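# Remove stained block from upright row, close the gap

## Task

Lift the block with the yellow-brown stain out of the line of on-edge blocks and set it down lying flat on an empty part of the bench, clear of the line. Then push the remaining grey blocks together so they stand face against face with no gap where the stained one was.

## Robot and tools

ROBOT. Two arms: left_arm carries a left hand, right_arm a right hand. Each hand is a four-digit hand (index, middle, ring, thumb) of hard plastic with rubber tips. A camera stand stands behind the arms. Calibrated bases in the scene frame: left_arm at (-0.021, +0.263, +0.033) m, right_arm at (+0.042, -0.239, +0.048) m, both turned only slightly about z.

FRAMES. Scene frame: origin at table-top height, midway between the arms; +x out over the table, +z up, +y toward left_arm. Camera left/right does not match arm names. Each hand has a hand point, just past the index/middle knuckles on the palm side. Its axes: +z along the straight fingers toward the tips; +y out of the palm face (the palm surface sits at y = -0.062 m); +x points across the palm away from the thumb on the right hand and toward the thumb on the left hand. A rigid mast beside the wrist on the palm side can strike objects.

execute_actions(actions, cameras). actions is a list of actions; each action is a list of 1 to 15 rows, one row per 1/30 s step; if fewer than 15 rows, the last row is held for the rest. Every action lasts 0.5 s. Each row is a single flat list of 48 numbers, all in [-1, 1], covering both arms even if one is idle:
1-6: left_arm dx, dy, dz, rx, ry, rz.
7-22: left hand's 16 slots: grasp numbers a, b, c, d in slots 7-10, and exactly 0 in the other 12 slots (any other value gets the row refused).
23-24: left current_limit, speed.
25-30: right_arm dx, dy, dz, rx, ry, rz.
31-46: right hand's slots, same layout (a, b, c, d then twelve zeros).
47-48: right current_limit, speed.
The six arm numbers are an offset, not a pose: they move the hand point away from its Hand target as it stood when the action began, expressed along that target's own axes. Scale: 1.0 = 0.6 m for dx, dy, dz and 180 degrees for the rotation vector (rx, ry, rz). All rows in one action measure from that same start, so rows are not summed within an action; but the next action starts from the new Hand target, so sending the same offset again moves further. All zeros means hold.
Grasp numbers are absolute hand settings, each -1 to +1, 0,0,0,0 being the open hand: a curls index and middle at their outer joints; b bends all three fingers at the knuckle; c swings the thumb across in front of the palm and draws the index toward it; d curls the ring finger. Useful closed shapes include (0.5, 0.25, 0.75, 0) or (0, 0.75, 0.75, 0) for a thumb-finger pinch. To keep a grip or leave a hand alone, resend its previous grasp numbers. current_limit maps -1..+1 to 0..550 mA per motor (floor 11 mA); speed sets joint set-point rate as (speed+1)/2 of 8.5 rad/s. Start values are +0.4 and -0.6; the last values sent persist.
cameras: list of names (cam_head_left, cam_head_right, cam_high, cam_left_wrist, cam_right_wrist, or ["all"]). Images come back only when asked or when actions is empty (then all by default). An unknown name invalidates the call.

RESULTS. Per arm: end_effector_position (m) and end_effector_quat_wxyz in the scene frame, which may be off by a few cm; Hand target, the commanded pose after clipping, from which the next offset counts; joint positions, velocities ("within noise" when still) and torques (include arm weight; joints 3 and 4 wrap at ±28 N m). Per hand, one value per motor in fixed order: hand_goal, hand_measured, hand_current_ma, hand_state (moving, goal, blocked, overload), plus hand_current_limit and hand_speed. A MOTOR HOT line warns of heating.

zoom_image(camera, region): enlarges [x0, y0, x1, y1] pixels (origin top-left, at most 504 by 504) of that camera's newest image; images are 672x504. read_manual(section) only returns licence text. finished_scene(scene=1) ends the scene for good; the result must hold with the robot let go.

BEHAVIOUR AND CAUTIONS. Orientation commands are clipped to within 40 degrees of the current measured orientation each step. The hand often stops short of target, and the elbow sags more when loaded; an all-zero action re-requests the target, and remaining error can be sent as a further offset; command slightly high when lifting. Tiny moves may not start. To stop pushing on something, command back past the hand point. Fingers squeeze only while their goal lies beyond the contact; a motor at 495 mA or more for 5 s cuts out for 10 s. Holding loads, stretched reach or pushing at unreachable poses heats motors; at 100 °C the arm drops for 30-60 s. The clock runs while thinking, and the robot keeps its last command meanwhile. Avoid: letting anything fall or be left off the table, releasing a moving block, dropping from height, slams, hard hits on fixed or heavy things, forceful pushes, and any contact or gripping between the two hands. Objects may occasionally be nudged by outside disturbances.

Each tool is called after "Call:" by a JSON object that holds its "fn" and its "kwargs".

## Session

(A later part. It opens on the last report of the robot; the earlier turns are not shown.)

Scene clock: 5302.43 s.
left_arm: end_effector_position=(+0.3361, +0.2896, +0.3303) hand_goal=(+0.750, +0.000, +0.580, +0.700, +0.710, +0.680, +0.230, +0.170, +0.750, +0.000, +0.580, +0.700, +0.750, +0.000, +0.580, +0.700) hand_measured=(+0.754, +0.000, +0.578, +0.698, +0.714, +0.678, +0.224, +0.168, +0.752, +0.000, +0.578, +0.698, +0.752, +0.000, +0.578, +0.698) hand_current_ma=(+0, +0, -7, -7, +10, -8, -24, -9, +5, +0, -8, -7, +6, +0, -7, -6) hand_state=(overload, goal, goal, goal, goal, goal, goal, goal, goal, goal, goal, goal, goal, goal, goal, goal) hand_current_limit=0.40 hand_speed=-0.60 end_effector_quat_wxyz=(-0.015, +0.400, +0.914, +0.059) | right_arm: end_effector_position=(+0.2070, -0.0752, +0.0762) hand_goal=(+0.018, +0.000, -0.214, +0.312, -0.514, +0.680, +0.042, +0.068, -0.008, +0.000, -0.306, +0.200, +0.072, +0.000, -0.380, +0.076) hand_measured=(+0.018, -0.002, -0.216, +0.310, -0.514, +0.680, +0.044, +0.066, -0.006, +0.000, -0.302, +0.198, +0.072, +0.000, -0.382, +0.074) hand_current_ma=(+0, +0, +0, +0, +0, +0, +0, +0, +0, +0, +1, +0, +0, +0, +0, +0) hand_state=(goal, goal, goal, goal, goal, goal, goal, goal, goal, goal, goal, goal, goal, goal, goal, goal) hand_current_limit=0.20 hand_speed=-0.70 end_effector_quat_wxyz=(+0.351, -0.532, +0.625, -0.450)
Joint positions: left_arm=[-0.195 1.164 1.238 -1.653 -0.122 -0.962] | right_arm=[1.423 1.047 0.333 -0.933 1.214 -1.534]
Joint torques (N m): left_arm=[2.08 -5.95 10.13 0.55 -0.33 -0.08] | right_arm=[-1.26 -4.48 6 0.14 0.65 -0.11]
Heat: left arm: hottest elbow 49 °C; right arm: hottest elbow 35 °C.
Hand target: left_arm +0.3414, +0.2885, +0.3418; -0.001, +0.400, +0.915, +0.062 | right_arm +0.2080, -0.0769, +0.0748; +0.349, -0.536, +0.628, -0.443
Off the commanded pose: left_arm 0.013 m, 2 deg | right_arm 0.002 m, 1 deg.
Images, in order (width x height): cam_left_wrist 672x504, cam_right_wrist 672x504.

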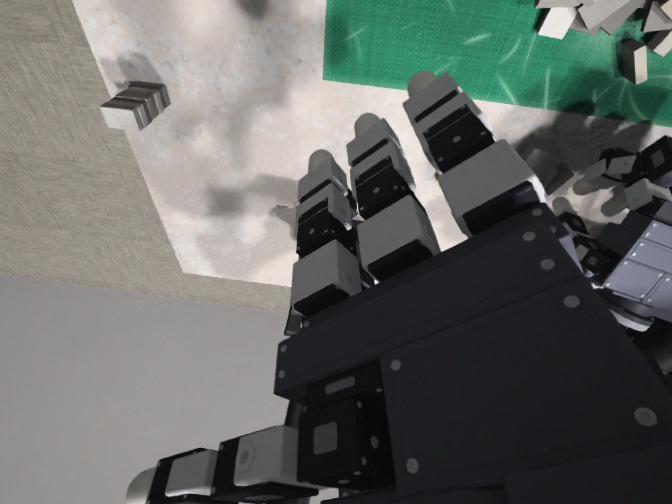

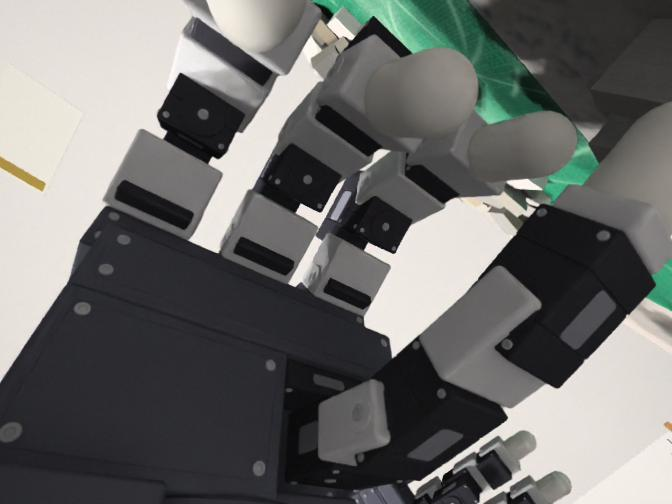

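Call:
{"fn": "execute_actions", "kwargs": {"actions": [[[0,0,0,0,0,0,0,0,0,0,0,0,0,0,0,0,0,0,0,0,0,0,0.4,-0.6,0.006,0.0238,0.0088,0,0,0,0.5,0.43,0.75,0.6,0,0,0,0,0,0,0,0,0,0,0,0,0.2,-0.7]],[[0,0,0,0,0,0,0,0,0,0,0,0,0,0,0,0,0,0,0,0,0,0,0.4,-0.6,-0.001,0.0248,0.0097,0,0,0,0.5,0.43,0.75,0.6,0,0,0,0,0,0,0,0,0,0,0,0,0.2,-0.7]]], "cameras": ["cam_right_wrist","cam_left_wrist"]}}

Call:
{"fn": "zoom_image", "kwargs": {"camera": "cam_right_wrist", "region": [450, 0, 672, 167]}}

Call:
{"fn": "zoom_image", "kwargs": {"camera": "cam_left_wrist", "region": [510, 120, 610, 200]}}

Scene clock: 5327.47 s.
left_arm: end_effector_position=(+0.3361, +0.2896, +0.3303) hand_goal=(+0.750, +0.000, +0.580, +0.700, +0.710, +0.680, +0.230, +0.170, +0.750, +0.000, +0.580, +0.700, +0.750, +0.000, +0.580, +0.700) hand_measured=(+0.754, +0.000, +0.578, +0.698, +0.714, +0.678, +0.224, +0.168, +0.752, +0.000, +0.578, +0.698, +0.752, +0.000, +0.578, +0.698) hand_current_ma=(+0, +0, -7, -7, +10, -8, -24, -9, +5, +0, -8, -7, +6, +0, -7, -6) hand_state=(overload, goal, goal, goal, goal, goal, goal, goal, goal, goal, goal, goal, goal, goal, goal, goal) hand_current_limit=0.40 hand_speed=-0.60 end_effector_quat_wxyz=(-0.015, +0.400, +0.914, +0.059) | right_arm: end_effector_position=(+0.2060, -0.0796, +0.0460) hand_goal=(+0.018, +0.000, -0.214, +0.312, -0.514, +0.680, +0.042, +0.068, -0.008, +0.000, -0.306, +0.200, +0.072, +0.000, -0.380, +0.076) hand_measured=(+0.014, -0.002, -0.216, +0.310, -0.514, +0.680, +0.044, +0.066, -0.008, +0.000, -0.302, +0.198, +0.072, +0.000, -0.380, +0.074) hand_current_ma=(-1, +0, +0, +0, +0, +0, +0, +0, +0, +0, +1, +0, +0, +0, +0, +0) hand_state=(goal, goal, goal, goal, goal, goal, goal, goal, goal, goal, goal, goal, goal, goal, goal, goal) hand_current_limit=0.20 hand_speed=-0.70 end_effector_quat_wxyz=(+0.352, -0.537, +0.626, -0.443)
Joint positions: left_arm=[-0.195 1.164 1.238 -1.653 -0.122 -0.962] | right_arm=[1.413 1.112 0.265 -0.732 1.203 -1.598]
Joint torques (N m): left_arm=[2.08 -5.89 10.14 0.53 -0.33 -0.08] | right_arm=[-1.14 -3.31 5.41 0.29 0.65 -0.08]
Heat: left arm: hottest elbow 49 °C; right arm: hottest elbow 36 °C.
Hand target: left_arm +0.3414, +0.2885, +0.3418; -0.001, +0.400, +0.915, +0.062 | right_arm +0.2070, -0.0810, +0.0437; +0.349, -0.536, +0.628, -0.443
Off the commanded pose: left_arm 0.013 m, 2 deg | right_arm 0.003 m, 0 deg.
Images, in order (width x height): cam_left_wrist 672x504, cam_right_wrist 672x504.

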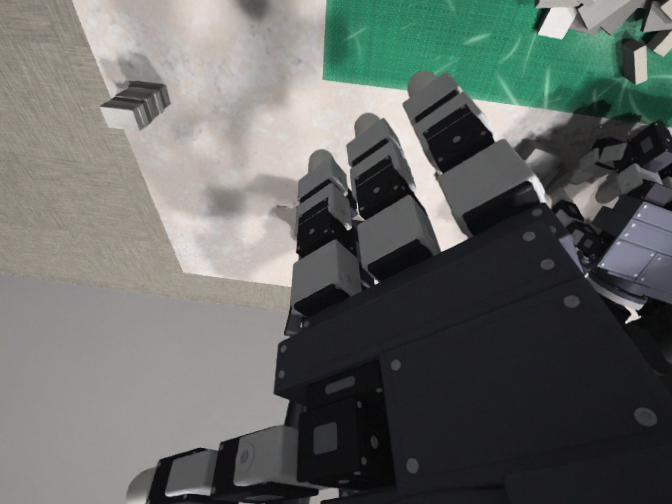

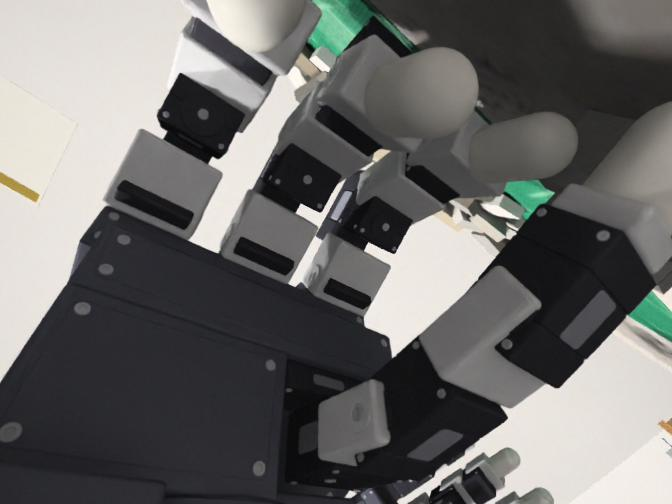

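Scaled by 2.270 from the camera's 672x504 image, which has a finer 960x720 frame.

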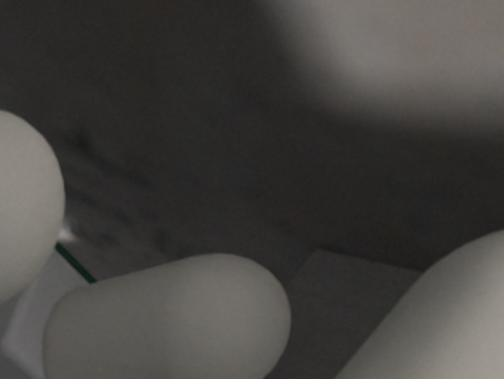

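Scaled by 5.040 from the camera's 672x504 image, which has a finer 960x720 frame.

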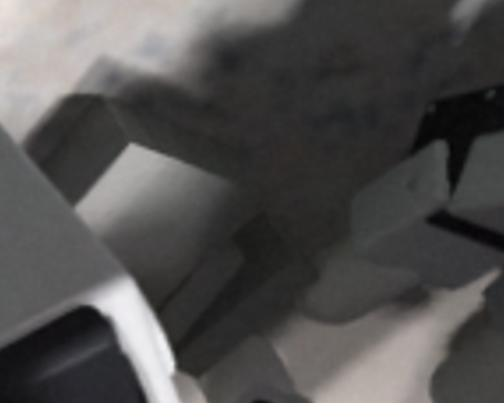

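Call:
{"fn": "execute_actions", "kwargs": {"actions": [[[0,0,0,0,0,0,0,0,0,0,0,0,0,0,0,0,0,0,0,0,0,0,0.4,-0.6,-0.0167,-0.0008,0.0002,0,0,0,0.5,0.43,0.75,0.6,0,0,0,0,0,0,0,0,0,0,0,0,0.2,-0.7]]]}}

Call:
{"fn": "execute_actions", "kwargs": {"actions": [[[0,0,0,0,0,0,0,0,0,0,0,0,0,0,0,0,0,0,0,0,0,0,0.4,-0.6,-0.0083,-0.0004,0.0001,0,0,0,0.5,0.43,0.75,0.6,0,0,0,0,0,0,0,0,0,0,0,0,0.2,-0.7]]], "cameras": ["cam_right_wrist","cam_left_wrist"]}}

Call:
{"fn": "zoom_image", "kwargs": {"camera": "cam_left_wrist", "region": [510, 120, 610, 200]}}

Scene clock: 5340.47 s.
left_arm: end_effector_position=(+0.3361, +0.2896, +0.3303) hand_goal=(+0.750, +0.000, +0.580, +0.700, +0.710, +0.680, +0.230, +0.170, +0.750, +0.000, +0.580, +0.700, +0.750, +0.000, +0.580, +0.700) hand_measured=(+0.754, +0.000, +0.578, +0.698, +0.714, +0.678, +0.224, +0.168, +0.752, +0.000, +0.578, +0.698, +0.752, +0.000, +0.578, +0.698) hand_current_ma=(+0, +0, -7, -7, +10, -8, -24, -9, +5, +0, -8, -7, +6, +0, -7, -6) hand_state=(overload, goal, goal, goal, goal, goal, goal, goal, goal, goal, goal, goal, goal, goal, goal, goal) hand_current_limit=0.40 hand_speed=-0.60 end_effector_quat_wxyz=(-0.015, +0.400, +0.914, +0.059) | right_arm: end_effector_position=(+0.2060, -0.0797, +0.0418) hand_goal=(+0.018, +0.000, -0.214, +0.312, -0.514, +0.680, +0.042, +0.068, -0.008, +0.000, -0.306, +0.200, +0.072, +0.000, -0.380, +0.076) hand_measured=(+0.014, -0.002, -0.216, +0.310, -0.520, +0.680, +0.044, +0.066, -0.008, +0.000, -0.302, +0.198, +0.072, +0.000, -0.380, +0.074) hand_current_ma=(-1, +0, +0, +0, -2, +0, +0, +0, +0, +0, +1, +0, +0, +0, +0, +0) hand_state=(goal, goal, goal, goal, goal, goal, goal, goal, goal, goal, goal, goal, goal, goal, goal, goal) hand_current_limit=0.20 hand_speed=-0.70 end_effector_quat_wxyz=(+0.348, -0.540, +0.623, -0.446)
Joint positions: left_arm=[-0.195 1.164 1.238 -1.653 -0.122 -0.962] | right_arm=[1.413 1.142 0.267 -0.718 1.203 -1.599]
Joint torques (N m): left_arm=[2.08 -5.83 10.15 0.51 -0.33 -0.08] | right_arm=[-1.14 -3.02 6.89 0.32 0.65 -0.09]
Heat: left arm: hottest elbow 49 °C; right arm: hottest elbow 36 °C.
Hand target: left_arm +0.3414, +0.2885, +0.3418; -0.001, +0.400, +0.915, +0.062 | right_arm +0.2091, -0.0711, +0.0437; +0.349, -0.536, +0.628, -0.443
Off the commanded pose: left_arm 0.013 m, 2 deg | right_arm 0.009 m, 1 deg.

Scene clock: 5341.17 s.
left_arm: end_effector_position=(+0.3361, +0.2896, +0.3303) hand_goal=(+0.750, +0.000, +0.580, +0.700, +0.710, +0.680, +0.230, +0.170, +0.750, +0.000, +0.580, +0.700, +0.750, +0.000, +0.580, +0.700) hand_measured=(+0.754, +0.000, +0.578, +0.698, +0.714, +0.678, +0.224, +0.168, +0.752, +0.000, +0.578, +0.698, +0.752, +0.000, +0.578, +0.698) hand_current_ma=(+0, +0, -7, -7, +10, -8, -24, -9, +5, +0, -8, -7, +6, +0, -7, -6) hand_state=(overload, goal, goal, goal, goal, goal, goal, goal, goal, goal, goal, goal, goal, goal, goal, goal) hand_current_limit=0.40 hand_speed=-0.60 end_effector_quat_wxyz=(-0.015, +0.400, +0.914, +0.059) | right_arm: end_effector_position=(+0.2065, -0.0777, +0.0416) hand_goal=(+0.018, +0.000, -0.214, +0.312, -0.514, +0.680, +0.042, +0.068, -0.008, +0.000, -0.306, +0.200, +0.072, +0.000, -0.380, +0.076) hand_measured=(+0.014, -0.002, -0.216, +0.310, -0.530, +0.678, +0.044, +0.066, -0.008, +0.000, -0.302, +0.198, +0.072, +0.000, -0.380, +0.074) hand_current_ma=(-1, +0, +0, +0, -9, -1, +0, +0, +0, +0, +1, +0, +0, +0, +0, +0) hand_state=(goal, goal, goal, goal, goal, goal, goal, goal, goal, goal, goal, goal, goal, goal, goal, goal) hand_current_limit=0.20 hand_speed=-0.70 end_effector_quat_wxyz=(+0.346, -0.541, +0.622, -0.448)
Joint positions: left_arm=[-0.195 1.164 1.238 -1.653 -0.122 -0.962] | right_arm=[1.412 1.154 0.274 -0.716 1.203 -1.601]
Joint torques (N m): left_arm=[2.14 -5.83 10.11 0.55 -0.34 -0.08] | right_arm=[-1.2 -2.78 7.19 0.38 0.66 -0.08]
Heat: left arm: hottest elbow 49 °C; right arm: hottest elbow 36 °C.
Hand target: left_arm +0.3414, +0.2885, +0.3418; -0.001, +0.400, +0.915, +0.062 | right_arm +0.2101, -0.0663, +0.0437; +0.349, -0.536, +0.628, -0.443
Off the commanded pose: left_arm 0.013 m, 2 deg | right_arm 0.012 m, 1 deg.
Images, in order (width x height): cam_left_wrist 672x504, cam_right_wrist 672x504.

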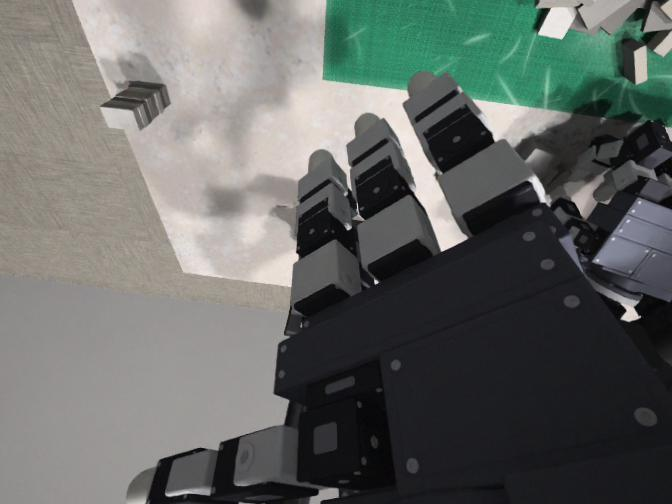

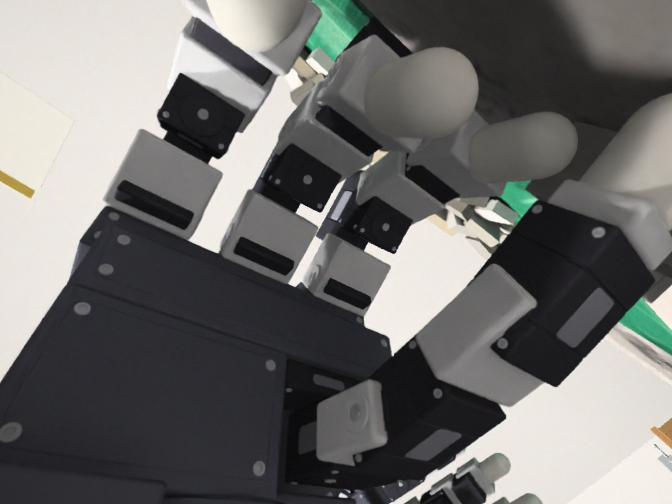

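Scaled by 5.040 from the camera's 672x504 image, which has a finer 960x720 frame.

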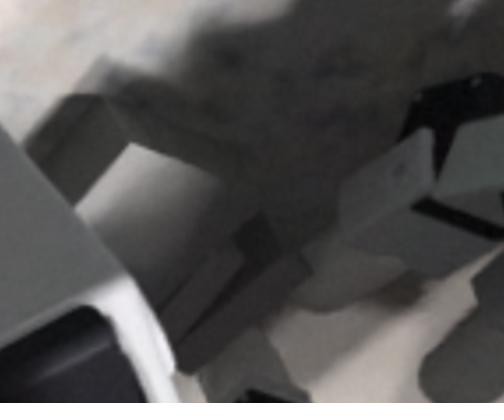

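Call:
{"fn": "execute_actions", "kwargs": {"actions": [[[0,0,0,0,0,0,0,0,0,0,0,0,0,0,0,0,0,0,0,0,0,0,0.4,-0.6,-0.0098,-0.0065,-0.0025,0,0,0,0.5,0.43,0.75,0.6,0,0,0,0,0,0,0,0,0,0,0,0,0.2,-0.7]]], "cameras": ["cam_left_wrist"]}}

Call:
{"fn": "zoom_image", "kwargs": {"camera": "cam_left_wrist", "region": [510, 120, 610, 200]}}

Scene clock: 5349.30 s.
left_arm: end_effector_position=(+0.3361, +0.2896, +0.3303) hand_goal=(+0.750, +0.000, +0.580, +0.700, +0.710, +0.680, +0.230, +0.170, +0.750, +0.000, +0.580, +0.700, +0.750, +0.000, +0.580, +0.700) hand_measured=(+0.754, +0.000, +0.578, +0.698, +0.714, +0.678, +0.224, +0.168, +0.752, +0.000, +0.578, +0.698, +0.752, +0.000, +0.578, +0.698) hand_current_ma=(+0, +0, -7, -7, +10, -8, -24, -9, +5, +0, -8, -7, +6, +0, -7, -6) hand_state=(overload, goal, goal, goal, goal, goal, goal, goal, goal, goal, goal, goal, goal, goal, goal, goal) hand_current_limit=0.40 hand_speed=-0.60 end_effector_quat_wxyz=(-0.015, +0.400, +0.914, +0.059) | right_arm: end_effector_position=(+0.2074, -0.0736, +0.0429) hand_goal=(+0.018, +0.000, -0.214, +0.312, -0.514, +0.680, +0.042, +0.068, -0.008, +0.000, -0.306, +0.200, +0.072, +0.000, -0.380, +0.076) hand_measured=(+0.016, -0.002, -0.214, +0.310, -0.516, +0.678, +0.044, +0.066, -0.008, +0.000, -0.302, +0.198, +0.072, +0.000, -0.380, +0.074) hand_current_ma=(+0, +0, +0, +0, +0, +0, +0, +0, +0, +0, +1, +0, +0, +0, +0, +0) hand_state=(goal, goal, goal, goal, goal, goal, goal, goal, goal, goal, goal, goal, goal, goal, goal, goal) hand_current_limit=0.20 hand_speed=-0.70 end_effector_quat_wxyz=(+0.346, -0.541, +0.622, -0.448)
Joint positions: left_arm=[-0.195 1.164 1.238 -1.653 -0.122 -0.962] | right_arm=[1.411 1.163 0.285 -0.716 1.203 -1.604]
Joint torques (N m): left_arm=[2.02 -5.83 10.14 0.51 -0.33 -0.08] | right_arm=[-1.14 -3.43 7.79 0.03 0.64 -0.06]
Heat: left arm: hottest elbow 49 °C; right arm: hottest elbow 36 °C.
Hand target: left_arm +0.3414, +0.2885, +0.3418; -0.001, +0.400, +0.915, +0.062 | right_arm +0.2113, -0.0602, +0.0478; +0.349, -0.536, +0.628, -0.443
Off the commanded pose: left_arm 0.013 m, 2 deg | right_arm 0.015 m, 1 deg.
Images, in order (width x height): cam_left_wrist 672x504.

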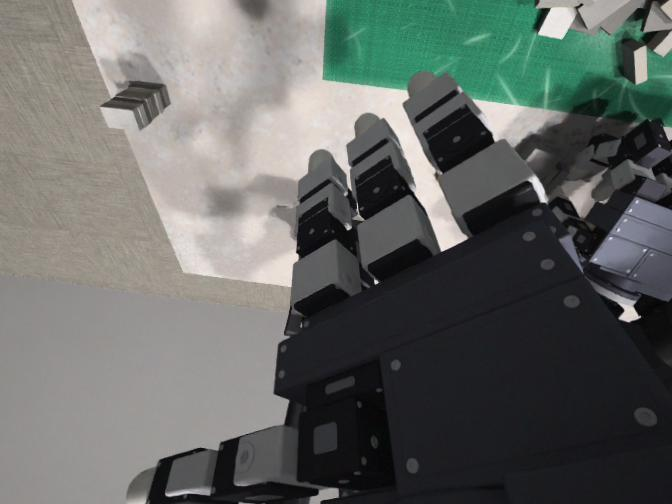

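Scaled by 5.040 from the camera's 672x504 image, which has a finer 960x720 frame.

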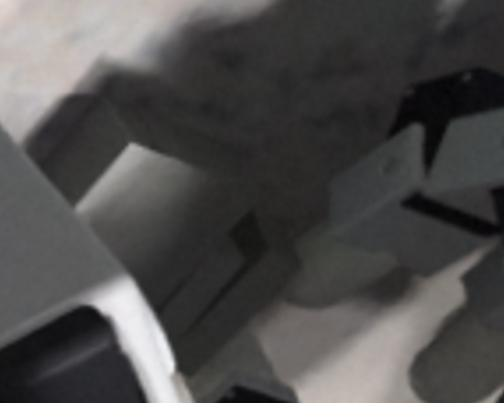

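Call:
{"fn": "execute_actions", "kwargs": {"actions": [[[0,0,0,0,0,0,0,0,0,0,0,0,0,0,0,0,0,0,0,0,0,0,0.4,-0.6,-0.0049,-0.0003,0.0001,0,0,0,0.5,0.43,0.75,0.6,0,0,0,0,0,0,0,0,0,0,0,0,0.2,-0.7]]], "cameras": ["cam_left_wrist"]}}

Call:
{"fn": "zoom_image", "kwargs": {"camera": "cam_left_wrist", "region": [530, 130, 590, 200]}}

Scene clock: 5360.57 s.
left_arm: end_effector_position=(+0.3361, +0.2896, +0.3303) hand_goal=(+0.750, +0.000, +0.580, +0.700, +0.710, +0.680, +0.230, +0.170, +0.750, +0.000, +0.580, +0.700, +0.750, +0.000, +0.580, +0.700) hand_measured=(+0.754, +0.000, +0.578, +0.698, +0.714, +0.678, +0.224, +0.168, +0.752, +0.000, +0.578, +0.698, +0.752, +0.000, +0.578, +0.698) hand_current_ma=(+0, +0, -7, -7, +10, -8, -24, -9, +5, +0, -8, -7, +6, +0, -7, -6) hand_state=(overload, goal, goal, goal, goal, goal, goal, goal, goal, goal, goal, goal, goal, goal, goal, goal) hand_current_limit=0.40 hand_speed=-0.60 end_effector_quat_wxyz=(-0.015, +0.400, +0.914, +0.059) | right_arm: end_effector_position=(+0.2078, -0.0724, +0.0428) hand_goal=(+0.018, +0.000, -0.214, +0.312, -0.514, +0.680, +0.042, +0.068, -0.008, +0.000, -0.306, +0.200, +0.072, +0.000, -0.380, +0.076) hand_measured=(+0.016, -0.004, -0.218, +0.310, -0.516, +0.678, +0.044, +0.066, -0.008, +0.000, -0.302, +0.198, +0.072, +0.000, -0.380, +0.074) hand_current_ma=(+0, -1, -1, +0, +0, +0, +0, +0, +0, +0, +1, +0, +0, +0, +0, +0) hand_state=(goal, goal, goal, goal, goal, goal, goal, goal, goal, goal, goal, goal, goal, goal, goal, goal) hand_current_limit=0.20 hand_speed=-0.70 end_effector_quat_wxyz=(+0.344, -0.542, +0.621, -0.449)
Joint positions: left_arm=[-0.195 1.164 1.238 -1.653 -0.122 -0.962] | right_arm=[1.41 1.172 0.291 -0.716 1.203 -1.605]
Joint torques (N m): left_arm=[2.02 -5.71 10.14 0.55 -0.33 -0.08] | right_arm=[-1.08 -3.43 7.87 0.08 0.64 -0.05]
Heat: left arm: hottest elbow 49 °C; right arm: hottest elbow 36 °C.
Hand target: left_arm +0.3414, +0.2885, +0.3418; -0.001, +0.400, +0.915, +0.062 | right_arm +0.2119, -0.0574, +0.0477; +0.349, -0.536, +0.628, -0.443
Off the commanded pose: left_arm 0.013 m, 2 deg | right_arm 0.016 m, 1 deg.
Images, in order (width x height): cam_left_wrist 672x504.

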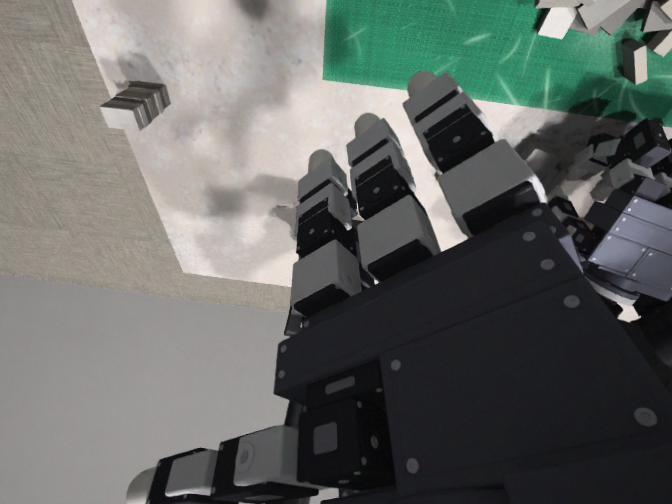

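Scaled by 7.200 from the camera's 672x504 image, which has a finer 960x720 frame.

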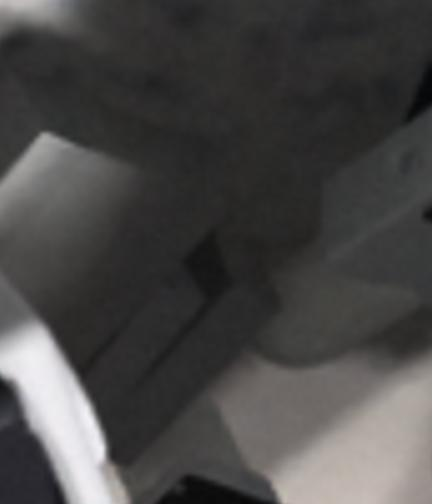

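Call:
{"fn": "execute_actions", "kwargs": {"actions": [[[0,0,0,0,0,0,0,0,0,0,0,0,0,0,0,0,0,0,0,0,0,0,0.4,-0.6,-0.0066,-0.0004,0.0001,0,0,0,0.5,0.43,0.75,0.6,0,0,0,0,0,0,0,0,0,0,0,0,0.2,-0.7]]], "cameras": ["cam_left_wrist"]}}

Call:
{"fn": "zoom_image", "kwargs": {"camera": "cam_left_wrist", "region": [530, 130, 590, 200]}}

Scene clock: 5368.73 s.
left_arm: end_effector_position=(+0.3361, +0.2896, +0.3303) hand_goal=(+0.750, +0.000, +0.580, +0.700, +0.710, +0.680, +0.230, +0.170, +0.750, +0.000, +0.580, +0.700, +0.750, +0.000, +0.580, +0.700) hand_measured=(+0.754, +0.000, +0.578, +0.698, +0.714, +0.678, +0.224, +0.168, +0.752, +0.000, +0.578, +0.698, +0.752, +0.000, +0.578, +0.698) hand_current_ma=(+0, +0, -7, -7, +10, -8, -24, -9, +5, +0, -8, -7, +6, +0, -7, -6) hand_state=(overload, goal, goal, goal, goal, goal, goal, goal, goal, goal, goal, goal, goal, goal, goal, goal) hand_current_limit=0.40 hand_speed=-0.60 end_effector_quat_wxyz=(-0.015, +0.400, +0.914, +0.059) | right_arm: end_effector_position=(+0.2085, -0.0708, +0.0429) hand_goal=(+0.018, +0.000, -0.214, +0.312, -0.514, +0.680, +0.042, +0.068, -0.008, +0.000, -0.306, +0.200, +0.072, +0.000, -0.380, +0.076) hand_measured=(+0.016, -0.008, -0.224, +0.306, -0.520, +0.678, +0.044, +0.068, -0.008, +0.000, -0.302, +0.198, +0.072, +0.000, -0.380, +0.074) hand_current_ma=(+0, -2, -4, -2, -2, +0, +0, +0, +0, +0, +1, +0, +0, +0, +0, +0) hand_state=(goal, goal, goal, goal, goal, goal, goal, goal, goal, goal, goal, goal, goal, goal, goal, goal) hand_current_limit=0.20 hand_speed=-0.70 end_effector_quat_wxyz=(+0.342, -0.544, +0.619, -0.451)
Joint positions: left_arm=[-0.195 1.164 1.238 -1.653 -0.122 -0.962] | right_arm=[1.409 1.183 0.298 -0.716 1.204 -1.611]
Joint velocities: left_arm=[-0.005 0.005 -0.007 -0.007 -0.022 -0.154] | right_arm=[within noise]
Joint torques (N m): left_arm=[2.08 -5.83 10.14 0.54 -0.34 -0.07] | right_arm=[-1.08 -3.43 7.97 0.16 0.61 0.01]
Heat: left arm: hottest elbow 49 °C; right arm: hottest elbow 37 °C.
Hand target: left_arm +0.3414, +0.2885, +0.3418; -0.001, +0.400, +0.915, +0.062 | right_arm +0.2128, -0.0534, +0.0479; +0.349, -0.536, +0.628, -0.443
Off the commanded pose: left_arm 0.013 m, 2 deg | right_arm 0.018 m, 2 deg.
Images, in order (width x height): cam_left_wrist 672x504.

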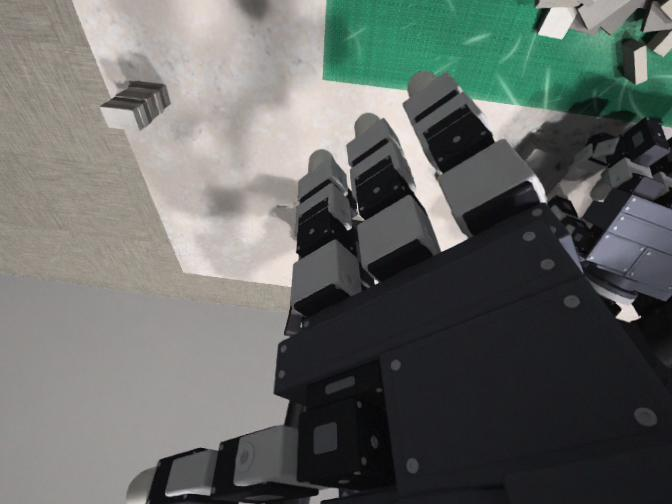

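Scaled by 7.200 from the camera's 672x504 image, which has a finer 960x720 frame.

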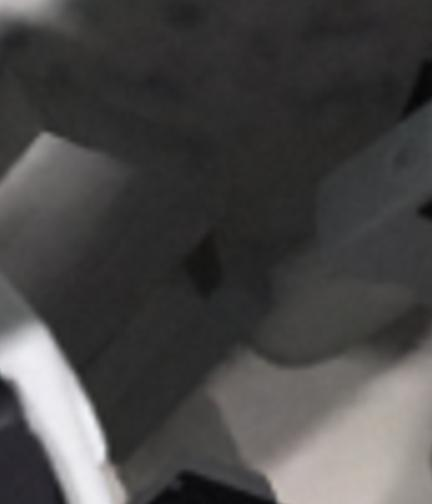

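Call:
{"fn": "execute_actions", "kwargs": {"actions": [[[0,0,0,0,0,0,0,0,0,0,0,0,0,0,0,0,0,0,0,0,0,0,0.4,-0.6,0.0435,0.0023,-0.0015,0,0,0,0.5,0.43,0.75,0.6,0,0,0,0,0,0,0,0,0,0,0,0,0.2,-0.7]],[[0,0,0,0,0,0,0,0,0,0,0,0,0,0,0,0,0,0,0,0,0,0,0.4,-0.6,0.0023,-0.059,-0.023,0,0,0,0.5,0.43,0.75,0.6,0,0,0,0,0,0,0,0,0,0,0,0,0.2,-0.7]],[[0,0,0,0,0,0,0,0,0,0,0,0,0,0,0,0,0,0,0,0,0,0,0.4,-0.6,-0.0685,0.0123,-0.0293,0,0,0,0.5,-0.25,0.75,0.6,0,0,0,0,0,0,0,0,0,0,0,0,0.2,-0.7]]], "cameras": ["cam_right_wrist","cam_left_wrist"]}}

Call:
{"fn": "zoom_image", "kwargs": {"camera": "cam_right_wrist", "region": [450, 0, 672, 167]}}

Call:
{"fn": "zoom_image", "kwargs": {"camera": "cam_left_wrist", "region": [510, 120, 610, 200]}}

Scene clock: 5413.03 s.
left_arm: end_effector_position=(+0.3361, +0.2896, +0.3303) hand_goal=(+0.750, +0.000, +0.580, +0.700, +0.710, +0.680, +0.230, +0.170, +0.750, +0.000, +0.580, +0.700, +0.750, +0.000, +0.580, +0.700) hand_measured=(+0.754, +0.000, +0.578, +0.698, +0.714, +0.678, +0.224, +0.168, +0.752, +0.000, +0.578, +0.698, +0.752, +0.000, +0.578, +0.698) hand_current_ma=(+0, +0, -7, -7, +10, -8, -24, -9, +5, +0, -8, -7, +6, +0, -7, -6) hand_state=(overload, goal, goal, goal, goal, goal, goal, goal, goal, goal, goal, goal, goal, goal, goal, goal) hand_current_limit=0.40 hand_speed=-0.60 end_effector_quat_wxyz=(-0.015, +0.400, +0.914, +0.059) | right_arm: end_effector_position=(+0.1953, -0.0427, +0.0803) hand_goal=(+0.936, +0.000, -0.418, +0.176, -0.514, +0.680, +0.042, -0.068, +1.000, +0.000, -0.170, +0.200, +1.000, +0.000, -0.380, -0.060) hand_measured=(+0.918, -0.002, -0.416, +0.178, -0.514, +0.678, +0.042, -0.066, +0.980, +0.000, -0.172, +0.198, +0.978, +0.000, -0.380, -0.056) hand_current_ma=(-12, +0, +0, +1, +0, +0, +0, +1, -14, +0, +0, +0, -17, +0, +0, +1) hand_state=(goal, goal, goal, goal, goal, goal, goal, goal, goal, goal, goal, goal, blocked, goal, goal, goal) hand_current_limit=0.20 hand_speed=-0.70 end_effector_quat_wxyz=(+0.347, -0.538, +0.627, -0.443)
Joint positions: left_arm=[-0.195 1.164 1.238 -1.653 -0.122 -0.962] | right_arm=[1.493 1.18 0.435 -1.055 1.185 -1.368]
Joint torques (N m): left_arm=[1.96 -6.01 10.14 0.53 -0.33 -0.08] | right_arm=[-0.26 -4.48 7.54 -0.88 0.95 0.13]
Heat: left arm: hottest elbow 49 °C; right arm: hottest elbow 37 °C.
Hand target: left_arm +0.3414, +0.2885, +0.3418; -0.001, +0.400, +0.915, +0.062 | right_arm +0.1954, -0.0351, +0.0839; +0.349, -0.536, +0.628, -0.443
Off the commanded pose: left_arm 0.013 m, 2 deg | right_arm 0.008 m, 0 deg.
Images, in order (width x height): cam_left_wrist 672x504, cam_right_wrist 672x504.

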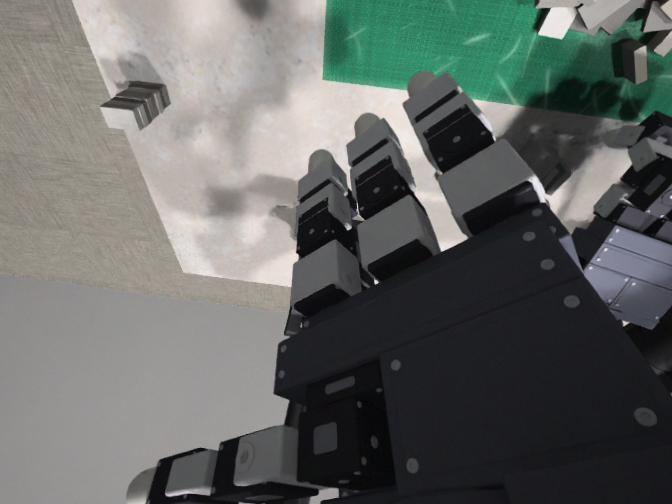

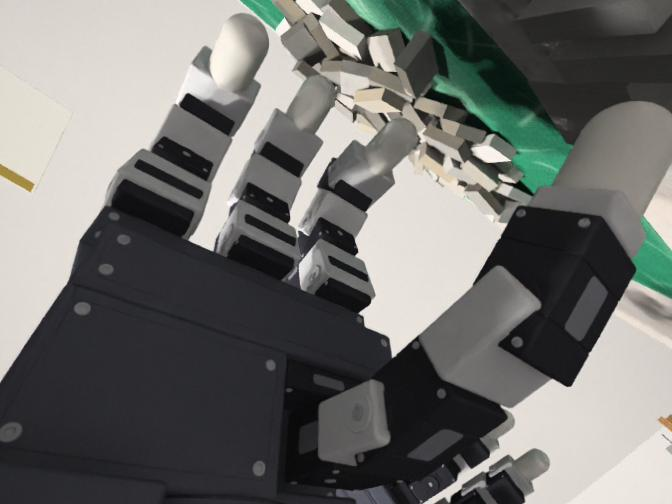

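Scaled by 2.270 from the camera's 672x504 image, which has a finer 960x720 frame.

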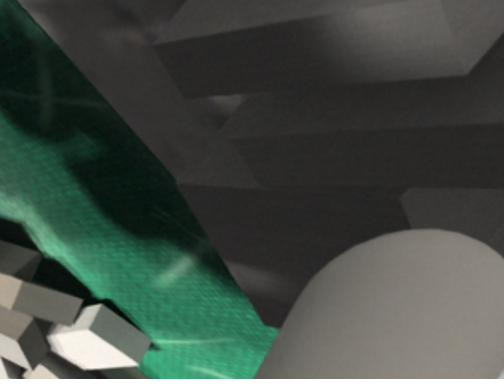

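Scaled by 5.040 from the camera's 672x504 image, which has a finer 960x720 frame.

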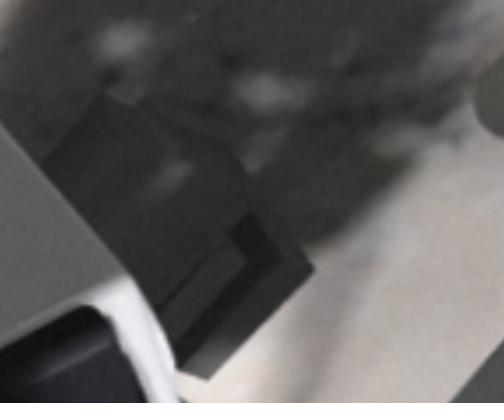

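Call:
{"fn": "execute_actions", "kwargs": {"actions": [[[0,0,0,0,0,0,0,0,0,0,0,0,0,0,0,0,0,0,0,0,0,0,0.4,-0.6,-0.0042,0.0195,0.0048,0,0,0,0.5,-0.25,0.75,0.6,0,0,0,0,0,0,0,0,0,0,0,0,0.2,-0.7]],[[0,0,0,0,0,0,0,0,0,0,0,0,0,0,0,0,0,0,0,0,0,0,0.4,-0.6,-0.0042,0.0195,0.0048,0,0,0,0.5,-0.25,0.75,0.6,0,0,0,0,0,0,0,0,0,0,0,0,0.2,-0.7]],[[0,0,0,0,0,0,0,0,0,0,0,0,0,0,0,0,0,0,0,0,0,0,0.4,-0.6,-0.0042,0.0195,0.0048,0,0,0,0.5,-0.25,0.75,0.6,0,0,0,0,0,0,0,0,0,0,0,0,0.2,-0.7]]], "cameras": ["cam_right_wrist","cam_left_wrist"]}}

Call:
{"fn": "zoom_image", "kwargs": {"camera": "cam_right_wrist", "region": [450, 0, 672, 167]}}

Call:
{"fn": "zoom_image", "kwargs": {"camera": "cam_left_wrist", "region": [510, 120, 610, 200]}}

Scene clock: 5484.73 s.
left_arm: end_effector_position=(+0.3361, +0.2896, +0.3303) hand_goal=(+0.750, +0.000, +0.580, +0.700, +0.710, +0.680, +0.230, +0.170, +0.750, +0.000, +0.580, +0.700, +0.750, +0.000, +0.580, +0.700) hand_measured=(+0.754, +0.000, +0.578, +0.698, +0.714, +0.678, +0.224, +0.168, +0.752, +0.000, +0.578, +0.698, +0.752, +0.000, +0.578, +0.698) hand_current_ma=(+0, +0, -7, -7, +10, -8, -24, -9, +5, +0, -8, -7, +6, +0, -7, -6) hand_state=(overload, goal, goal, goal, goal, goal, goal, goal, goal, goal, goal, goal, goal, goal, goal, goal) hand_current_limit=0.40 hand_speed=-0.60 end_effector_quat_wxyz=(-0.015, +0.400, +0.914, +0.059) | right_arm: end_effector_position=(+0.1931, -0.0278, +0.0517) hand_goal=(+0.936, +0.000, -0.418, +0.176, -0.514, +0.680, +0.042, -0.068, +1.000, +0.000, -0.170, +0.200, +1.000, +0.000, -0.380, -0.060) hand_measured=(+0.920, -0.002, -0.416, +0.178, -0.514, +0.680, +0.044, -0.070, +0.984, +0.000, -0.172, +0.198, +0.982, +0.000, -0.380, -0.056) hand_current_ma=(-10, +0, +0, +0, +0, +0, +0, +0, -11, +0, +0, +0, -13, +0, +0, +1) hand_state=(goal, goal, goal, goal, goal, goal, goal, goal, goal, goal, goal, goal, goal, goal, goal, goal) hand_current_limit=0.20 hand_speed=-0.70 end_effector_quat_wxyz=(+0.350, -0.535, +0.628, -0.444)
Joint positions: left_arm=[-0.195 1.164 1.238 -1.653 -0.122 -0.962] | right_arm=[1.515 1.335 0.441 -0.961 1.185 -1.303]
Joint torques (N m): left_arm=[2.08 -5.77 10.14 0.54 -0.33 -0.08] | right_arm=[-0.32 -6.01 4.55 -0.13 0.76 0.04]
Heat: left arm: hottest elbow 49 °C; right arm: hottest elbow 38 °C.
Hand target: left_arm +0.3414, +0.2885, +0.3418; -0.001, +0.400, +0.915, +0.062 | right_arm +0.1920, -0.0281, +0.0478; +0.349, -0.536, +0.628, -0.443
Off the commanded pose: left_arm 0.013 m, 2 deg | right_arm 0.004 m, 0 deg.
Images, in order (width x height): cam_left_wrist 672x504, cam_right_wrist 672x504.

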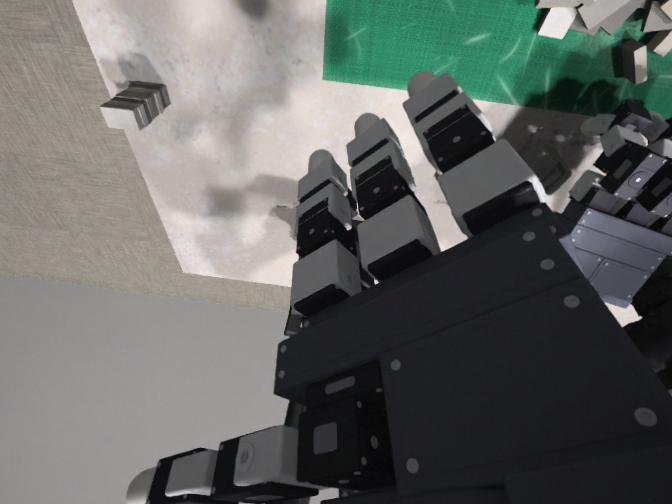

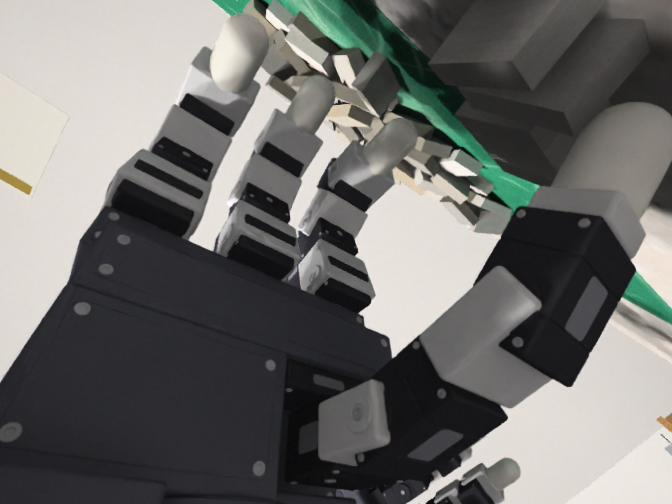

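Scaled by 2.270 from the camera's 672x504 image, which has a finer 960x720 frame.

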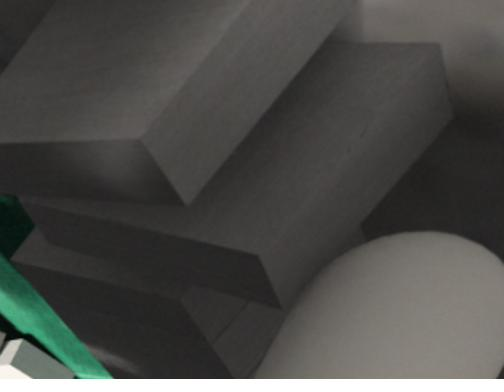

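Scaled by 5.040 from the camera's 672x504 image, which has a finer 960x720 frame.

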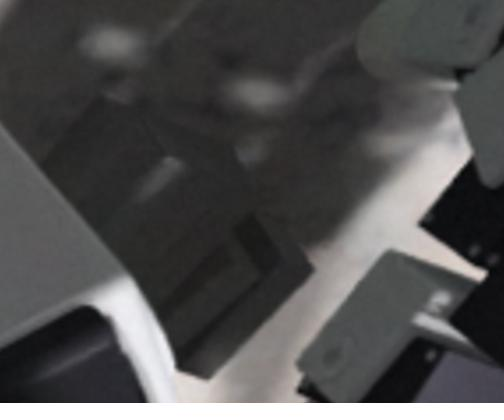

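Call:
{"fn": "execute_actions", "kwargs": {"actions": [[[0,0,0,0,0,0,0,0,0,0,0,0,0,0,0,0,0,0,0,0,0,0,0.4,-0.6,0.011,0.0035,0.0017,0,0,0,0.5,-0.25,0.75,0.6,0,0,0,0,0,0,0,0,0,0,0,0,0.2,-0.7]],[[0,0,0,0,0,0,0,0,0,0,0,0,0,0,0,0,0,0,0,0,0,0,0.4,-0.6,0.0005,-0.0048,0.0124,0,0,0,0.5,-0.25,0.75,0.6,0,0,0,0,0,0,0,0,0,0,0,0,0.2,-0.7]]], "cameras": ["cam_right_wrist"]}}

Call:
{"fn": "zoom_image", "kwargs": {"camera": "cam_right_wrist", "region": [450, 0, 672, 167]}}

Scene clock: 5502.57 s.
left_arm: end_effector_position=(+0.3361, +0.2896, +0.3303) hand_goal=(+0.750, +0.000, +0.580, +0.700, +0.710, +0.680, +0.230, +0.170, +0.750, +0.000, +0.580, +0.700, +0.750, +0.000, +0.580, +0.700) hand_measured=(+0.754, +0.000, +0.578, +0.698, +0.714, +0.678, +0.224, +0.168, +0.752, +0.000, +0.578, +0.698, +0.752, +0.000, +0.578, +0.698) hand_current_ma=(+0, +0, -7, -7, +10, -8, -24, -9, +5, +0, -8, -7, +6, +0, -7, -6) hand_state=(overload, goal, goal, goal, goal, goal, goal, goal, goal, goal, goal, goal, goal, goal, goal, goal) hand_current_limit=0.40 hand_speed=-0.60 end_effector_quat_wxyz=(-0.015, +0.400, +0.914, +0.059) | right_arm: end_effector_position=(+0.1966, -0.0319, +0.0462) hand_goal=(+0.936, +0.000, -0.418, +0.176, -0.514, +0.680, +0.042, -0.068, +1.000, +0.000, -0.170, +0.200, +1.000, +0.000, -0.380, -0.060) hand_measured=(+0.920, -0.002, -0.416, +0.178, -0.508, +0.682, +0.048, -0.066, +0.984, +0.000, -0.172, +0.198, +0.982, +0.000, -0.380, -0.056) hand_current_ma=(-10, +0, +0, +0, +2, +0, +3, +1, -11, +0, +0, +0, -13, +0, +0, +1) hand_state=(goal, goal, goal, goal, goal, goal, goal, goal, goal, goal, goal, goal, goal, goal, goal, goal) hand_current_limit=0.20 hand_speed=-0.70 end_effector_quat_wxyz=(+0.352, -0.536, +0.628, -0.440)
Joint positions: left_arm=[-0.195 1.164 1.238 -1.653 -0.122 -0.962] | right_arm=[1.495 1.32 0.412 -0.877 1.189 -1.371]
Joint torques (N m): left_arm=[2.14 -5.89 10.14 0.53 -0.34 -0.08] | right_arm=[-1.38 -7.77 4.16 -0.13 0.96 -0.15]
Heat: left arm: hottest elbow 49 °C; right arm: hottest elbow 37 °C.
Hand target: left_arm +0.3414, +0.2885, +0.3418; -0.001, +0.400, +0.915, +0.062 | right_arm +0.1986, -0.0365, +0.0457; +0.349, -0.536, +0.628, -0.443
Off the commanded pose: left_arm 0.013 m, 2 deg | right_arm 0.005 m, 0 deg.
Images, in order (width x height): cam_right_wrist 672x504.

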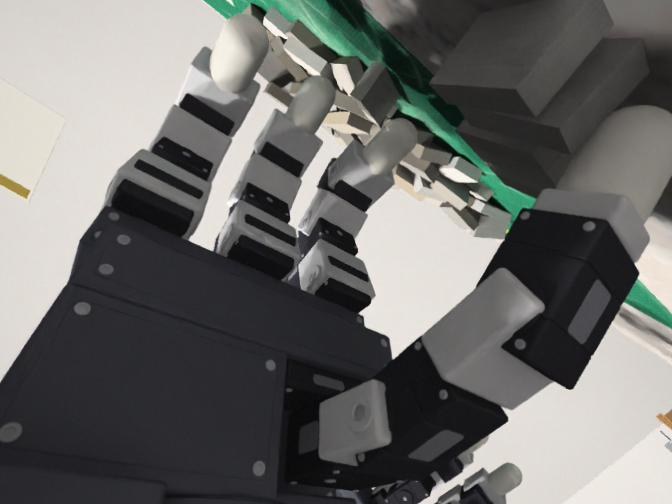

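Scaled by 2.270 from the camera's 672x504 image, which has a finer 960x720 frame.

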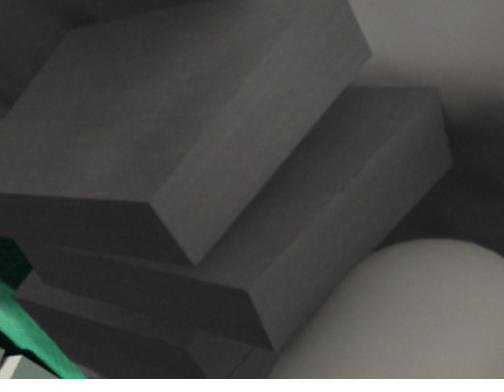

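Call:
{"fn": "execute_actions", "kwargs": {"actions": [[[0,0,0,0,0,0,0,0,0,0,0,0,0,0,0,0,0,0,0,0,0,0,0.4,-0.6,0.0085,0.0003,-0.0003,0,0,0,0.5,-0.25,0.75,0.6,0,0,0,0,0,0,0,0,0,0,0,0,0.2,-0.7]],[[0,0,0,0,0,0,0,0,0,0,0,0,0,0,0,0,0,0,0,0,0,0,0.4,-0.6,0.0005,-0.0048,0.0124,0,0,0,0.5,-0.25,0.75,0.6,0,0,0,0,0,0,0,0,0,0,0,0,0.2,-0.7]]], "cameras": ["cam_right_wrist","cam_left_wrist"]}}

Call:
{"fn": "zoom_image", "kwargs": {"camera": "cam_right_wrist", "region": [450, 0, 672, 167]}}

Call:
{"fn": "zoom_image", "kwargs": {"camera": "cam_left_wrist", "region": [510, 120, 610, 200]}}

Scene clock: 5513.93 s.
left_arm: end_effector_position=(+0.3361, +0.2896, +0.3303) hand_goal=(+0.750, +0.000, +0.580, +0.700, +0.710, +0.680, +0.230, +0.170, +0.750, +0.000, +0.580, +0.700, +0.750, +0.000, +0.580, +0.700) hand_measured=(+0.754, +0.000, +0.578, +0.698, +0.714, +0.678, +0.224, +0.168, +0.752, +0.000, +0.578, +0.698, +0.752, +0.000, +0.578, +0.698) hand_current_ma=(+0, +0, -7, -7, +10, -8, -24, -9, +5, +0, -8, -7, +6, +0, -7, -6) hand_state=(overload, goal, goal, goal, goal, goal, goal, goal, goal, goal, goal, goal, goal, goal, goal, goal) hand_current_limit=0.40 hand_speed=-0.60 end_effector_quat_wxyz=(-0.015, +0.400, +0.914, +0.059) | right_arm: end_effector_position=(+0.2040, -0.0383, +0.0465) hand_goal=(+0.936, +0.000, -0.418, +0.176, -0.514, +0.680, +0.042, -0.068, +1.000, +0.000, -0.170, +0.200, +1.000, +0.000, -0.380, -0.060) hand_measured=(+0.920, -0.002, -0.416, +0.178, -0.506, +0.682, +0.042, -0.066, +0.984, +0.000, -0.172, +0.198, +0.982, +0.000, -0.380, -0.056) hand_current_ma=(-10, +0, +0, +0, +3, +0, +0, +0, -11, +0, +0, +0, -13, +0, +0, +1) hand_state=(goal, goal, goal, goal, goal, goal, goal, goal, goal, goal, goal, goal, goal, goal, goal, goal) hand_current_limit=0.20 hand_speed=-0.70 end_effector_quat_wxyz=(+0.353, -0.535, +0.629, -0.440)
Joint positions: left_arm=[-0.195 1.164 1.238 -1.653 -0.122 -0.962] | right_arm=[1.457 1.28 0.383 -0.798 1.196 -1.466]
Joint torques (N m): left_arm=[2.02 -5.77 10.11 0.55 -0.33 -0.08] | right_arm=[-1.14 -7.12 4.38 -0.02 0.95 -0.15]
Heat: left arm: hottest elbow 49 °C; right arm: hottest elbow 37 °C.
Hand target: left_arm +0.3414, +0.2885, +0.3418; -0.001, +0.400, +0.915, +0.062 | right_arm +0.2054, -0.0433, +0.0457; +0.349, -0.536, +0.628, -0.443
Off the commanded pose: left_arm 0.013 m, 2 deg | right_arm 0.005 m, 1 deg.
Images, in order (width x height): cam_left_wrist 672x504, cam_right_wrist 672x504.

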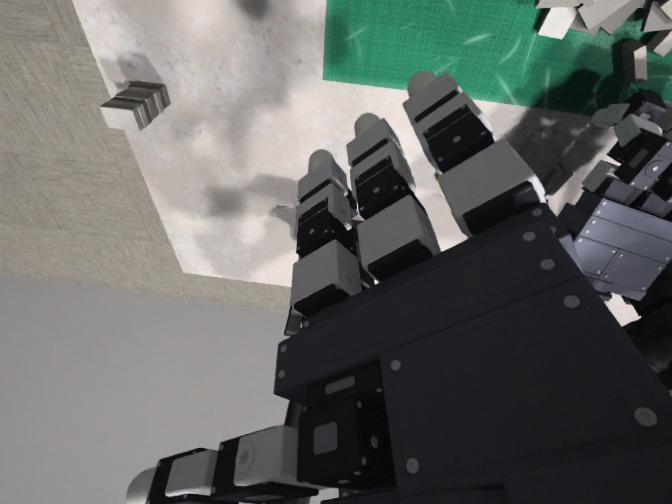

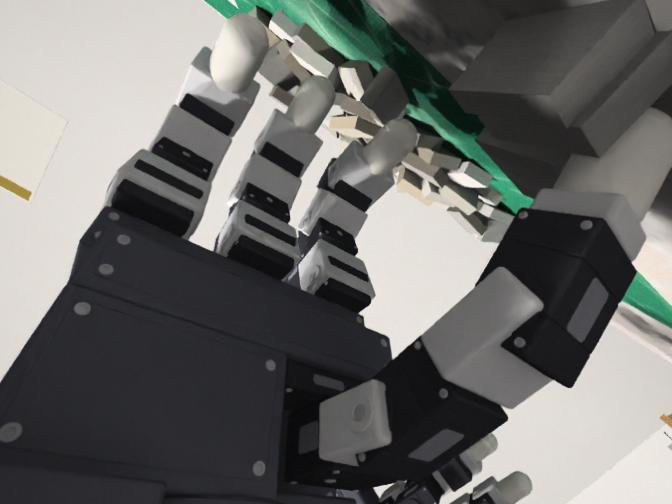

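Scaled by 2.270 from the camera's 672x504 image, which has a finer 960x720 frame.

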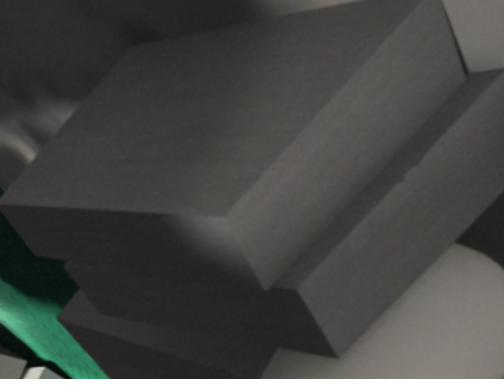

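Scaled by 5.040 from the camera's 672x504 image, which has a finer 960x720 frame.

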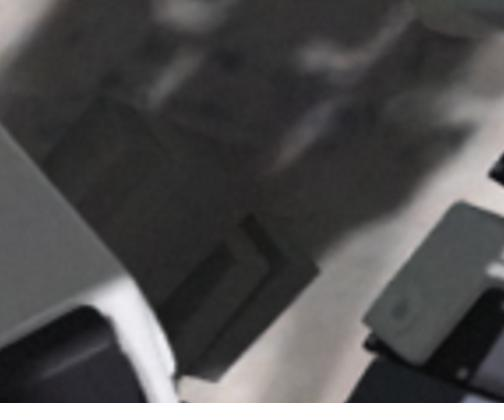

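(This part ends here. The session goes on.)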